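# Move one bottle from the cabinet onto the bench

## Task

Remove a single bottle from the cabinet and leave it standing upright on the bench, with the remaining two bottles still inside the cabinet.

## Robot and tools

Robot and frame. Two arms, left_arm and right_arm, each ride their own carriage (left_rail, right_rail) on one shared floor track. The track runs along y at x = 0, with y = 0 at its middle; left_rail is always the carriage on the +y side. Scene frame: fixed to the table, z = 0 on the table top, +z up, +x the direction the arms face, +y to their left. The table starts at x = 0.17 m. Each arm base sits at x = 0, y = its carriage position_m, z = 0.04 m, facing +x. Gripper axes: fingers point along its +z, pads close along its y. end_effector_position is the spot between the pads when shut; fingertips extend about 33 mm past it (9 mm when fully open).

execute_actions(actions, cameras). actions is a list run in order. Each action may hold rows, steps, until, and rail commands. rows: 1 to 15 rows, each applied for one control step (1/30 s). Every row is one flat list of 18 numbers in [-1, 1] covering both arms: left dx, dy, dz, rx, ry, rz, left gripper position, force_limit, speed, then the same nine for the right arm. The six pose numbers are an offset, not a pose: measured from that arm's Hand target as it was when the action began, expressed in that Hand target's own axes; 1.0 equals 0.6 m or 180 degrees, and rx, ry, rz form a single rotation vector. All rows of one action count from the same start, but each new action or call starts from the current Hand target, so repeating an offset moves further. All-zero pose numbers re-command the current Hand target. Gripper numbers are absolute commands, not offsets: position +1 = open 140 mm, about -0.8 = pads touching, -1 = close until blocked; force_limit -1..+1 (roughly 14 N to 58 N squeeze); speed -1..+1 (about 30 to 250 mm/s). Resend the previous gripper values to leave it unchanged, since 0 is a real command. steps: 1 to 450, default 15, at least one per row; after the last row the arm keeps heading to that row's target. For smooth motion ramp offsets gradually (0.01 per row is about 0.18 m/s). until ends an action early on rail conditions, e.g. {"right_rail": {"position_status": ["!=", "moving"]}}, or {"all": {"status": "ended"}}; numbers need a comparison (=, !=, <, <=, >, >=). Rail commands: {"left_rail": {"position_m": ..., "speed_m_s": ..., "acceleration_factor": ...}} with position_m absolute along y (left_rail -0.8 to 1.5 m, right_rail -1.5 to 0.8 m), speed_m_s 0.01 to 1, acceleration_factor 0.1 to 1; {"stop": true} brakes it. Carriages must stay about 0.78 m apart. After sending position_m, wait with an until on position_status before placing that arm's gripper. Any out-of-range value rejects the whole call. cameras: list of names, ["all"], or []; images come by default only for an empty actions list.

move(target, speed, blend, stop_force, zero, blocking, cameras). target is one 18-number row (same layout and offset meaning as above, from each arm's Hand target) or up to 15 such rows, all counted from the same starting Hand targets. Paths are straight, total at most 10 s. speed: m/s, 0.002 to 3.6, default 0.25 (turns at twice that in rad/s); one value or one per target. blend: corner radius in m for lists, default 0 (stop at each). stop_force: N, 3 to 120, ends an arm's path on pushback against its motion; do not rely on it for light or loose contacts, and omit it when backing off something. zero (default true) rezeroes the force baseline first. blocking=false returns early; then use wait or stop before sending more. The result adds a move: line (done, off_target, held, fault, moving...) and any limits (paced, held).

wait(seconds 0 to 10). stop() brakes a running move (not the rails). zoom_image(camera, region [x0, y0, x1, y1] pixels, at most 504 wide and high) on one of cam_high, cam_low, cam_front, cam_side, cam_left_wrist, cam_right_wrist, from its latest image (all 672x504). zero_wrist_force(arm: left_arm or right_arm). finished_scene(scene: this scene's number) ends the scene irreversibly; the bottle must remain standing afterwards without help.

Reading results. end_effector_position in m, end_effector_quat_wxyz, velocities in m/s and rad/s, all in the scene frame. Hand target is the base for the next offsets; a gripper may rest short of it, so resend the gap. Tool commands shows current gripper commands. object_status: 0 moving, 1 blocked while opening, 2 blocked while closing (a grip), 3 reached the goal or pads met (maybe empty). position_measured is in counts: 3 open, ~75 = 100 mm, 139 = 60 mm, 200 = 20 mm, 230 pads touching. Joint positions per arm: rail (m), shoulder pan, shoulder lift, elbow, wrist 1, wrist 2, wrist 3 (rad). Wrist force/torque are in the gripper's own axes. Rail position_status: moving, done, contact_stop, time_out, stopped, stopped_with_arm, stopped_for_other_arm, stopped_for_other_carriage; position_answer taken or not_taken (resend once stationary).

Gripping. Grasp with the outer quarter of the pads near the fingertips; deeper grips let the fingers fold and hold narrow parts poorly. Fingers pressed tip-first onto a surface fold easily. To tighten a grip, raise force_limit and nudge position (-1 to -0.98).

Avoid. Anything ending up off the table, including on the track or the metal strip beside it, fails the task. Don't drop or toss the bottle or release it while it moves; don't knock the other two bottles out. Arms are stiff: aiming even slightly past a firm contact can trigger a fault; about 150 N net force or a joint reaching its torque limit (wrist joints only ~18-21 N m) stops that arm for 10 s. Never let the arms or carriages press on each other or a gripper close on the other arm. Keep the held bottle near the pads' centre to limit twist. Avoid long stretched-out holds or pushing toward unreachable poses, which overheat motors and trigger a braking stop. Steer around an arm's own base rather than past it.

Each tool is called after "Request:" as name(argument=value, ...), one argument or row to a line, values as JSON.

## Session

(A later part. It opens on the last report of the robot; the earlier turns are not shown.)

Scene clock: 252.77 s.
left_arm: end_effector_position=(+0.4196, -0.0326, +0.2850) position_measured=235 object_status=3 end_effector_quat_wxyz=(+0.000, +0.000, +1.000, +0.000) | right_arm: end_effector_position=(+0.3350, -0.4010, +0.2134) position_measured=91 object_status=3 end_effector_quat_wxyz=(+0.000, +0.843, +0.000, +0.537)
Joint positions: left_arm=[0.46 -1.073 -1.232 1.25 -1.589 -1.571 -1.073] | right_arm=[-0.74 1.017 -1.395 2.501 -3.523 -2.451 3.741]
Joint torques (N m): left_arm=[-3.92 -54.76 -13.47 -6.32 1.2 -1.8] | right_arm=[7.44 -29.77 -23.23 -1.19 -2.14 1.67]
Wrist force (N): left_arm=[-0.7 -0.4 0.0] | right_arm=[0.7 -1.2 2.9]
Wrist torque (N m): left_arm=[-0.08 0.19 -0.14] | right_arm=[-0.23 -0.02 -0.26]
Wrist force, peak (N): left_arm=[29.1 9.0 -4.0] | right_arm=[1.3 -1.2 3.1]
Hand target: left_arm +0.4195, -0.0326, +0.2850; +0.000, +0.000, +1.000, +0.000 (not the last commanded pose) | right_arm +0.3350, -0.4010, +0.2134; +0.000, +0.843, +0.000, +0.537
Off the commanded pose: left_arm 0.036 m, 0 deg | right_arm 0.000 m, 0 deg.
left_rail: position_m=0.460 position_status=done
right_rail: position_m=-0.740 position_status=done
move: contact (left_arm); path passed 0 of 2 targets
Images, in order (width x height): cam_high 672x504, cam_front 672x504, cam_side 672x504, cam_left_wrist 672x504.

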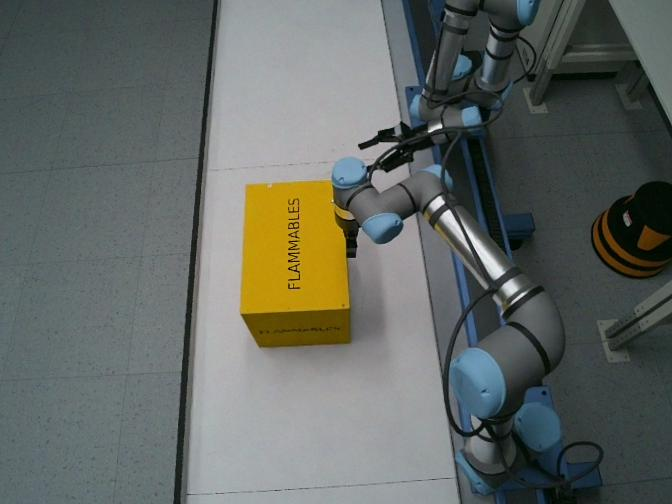

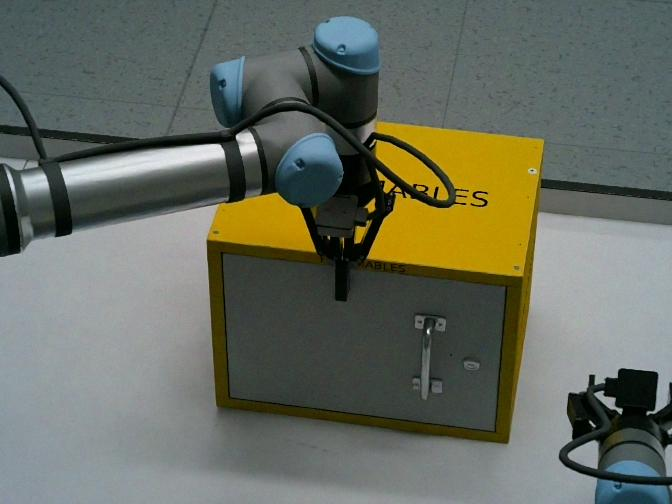

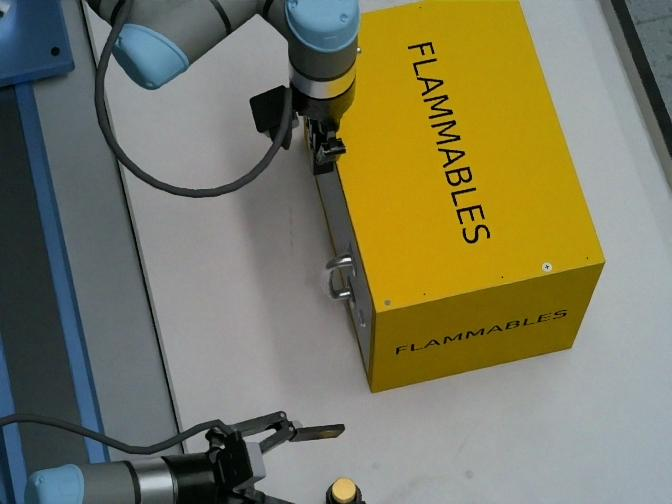

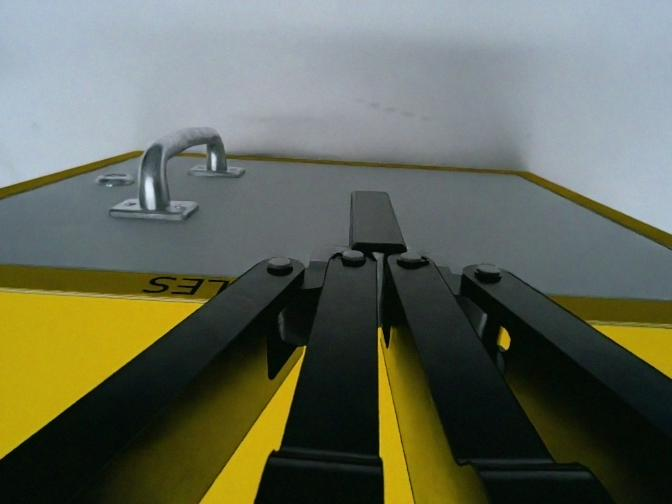

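Door is flush. Retract and finish.

Request:
move(
  target=[
    [0.1,0,0,0,0,0,-1,-1,0.5,0,0,0,0,0,0,0.3,-0.6,-1],
    [0.15,0.05,-0.1,0,0,0,-1,-1,0.5,0,0,0,0,0,0,0.3,-0.6,-1],
  ],
  speed=0.15,
  blend=0.02,
  cameras=["cam_front","cam_right_wrist"],
)

Scene clock: 259.40 s.
left_arm: end_effector_position=(+0.3296, -0.0026, +0.3449) position_measured=235 object_status=3 end_effector_quat_wxyz=(+0.000, +0.000, +1.000, +0.000) | right_arm: end_effector_position=(+0.3350, -0.4010, +0.2134) position_measured=91 object_status=3 end_effector_quat_wxyz=(+0.000, +0.843, +0.000, +0.537)
Joint positions: left_arm=[0.46 -1.189 -1.425 1.341 -1.487 -1.571 -1.189] | right_arm=[-0.74 1.017 -1.395 2.501 -3.523 -2.451 3.741]
Joint torques (N m): left_arm=[-7.75 -44.69 -33.76 0.22 2.27 -2.15] | right_arm=[6.89 -30.04 -22.84 -1.21 -2.04 1.6]
Wrist force (N): left_arm=[-0.5 -0.4 0.0] | right_arm=[1.0 -1.1 3.4]
Wrist torque (N m): left_arm=[-0.06 0.13 -0.02] | right_arm=[-0.21 -0.08 -0.26]
Wrist force, peak (N): left_arm=[-3.2 2.0 0.2] | right_arm=[1.4 -1.2 3.2]
Hand target: left_arm +0.3295, -0.0026, +0.3450; +0.000, +0.000, +1.000, +0.000 | right_arm +0.3350, -0.4010, +0.2134; +0.000, +0.843, +0.000, +0.537
Off the commanded pose: left_arm 0.000 m, 0 deg | right_arm 0.000 m, 0 deg.
left_rail: position_m=0.460 position_status=done
right_rail: position_m=-0.740 position_status=done
move: done
Images, in order (width x height): cam_front 672x504, cam_right_wrist 672x504.

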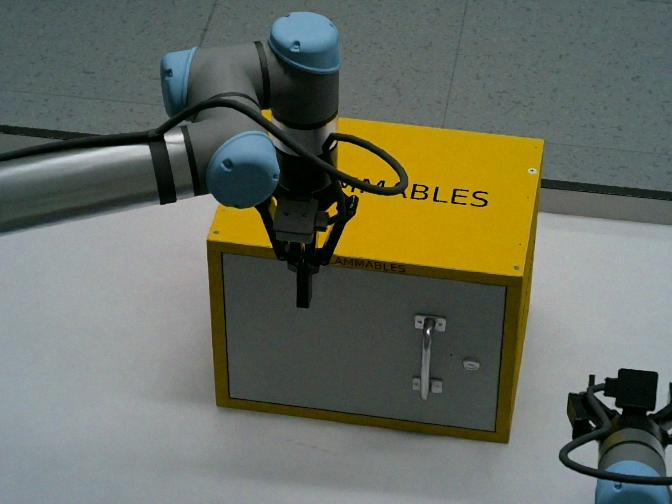

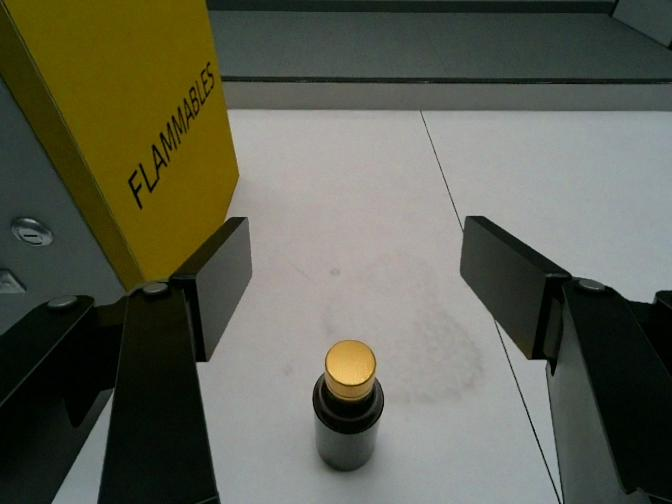

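Request:
finished_scene(
  scene=2,
)

The scene is finished: the task was done.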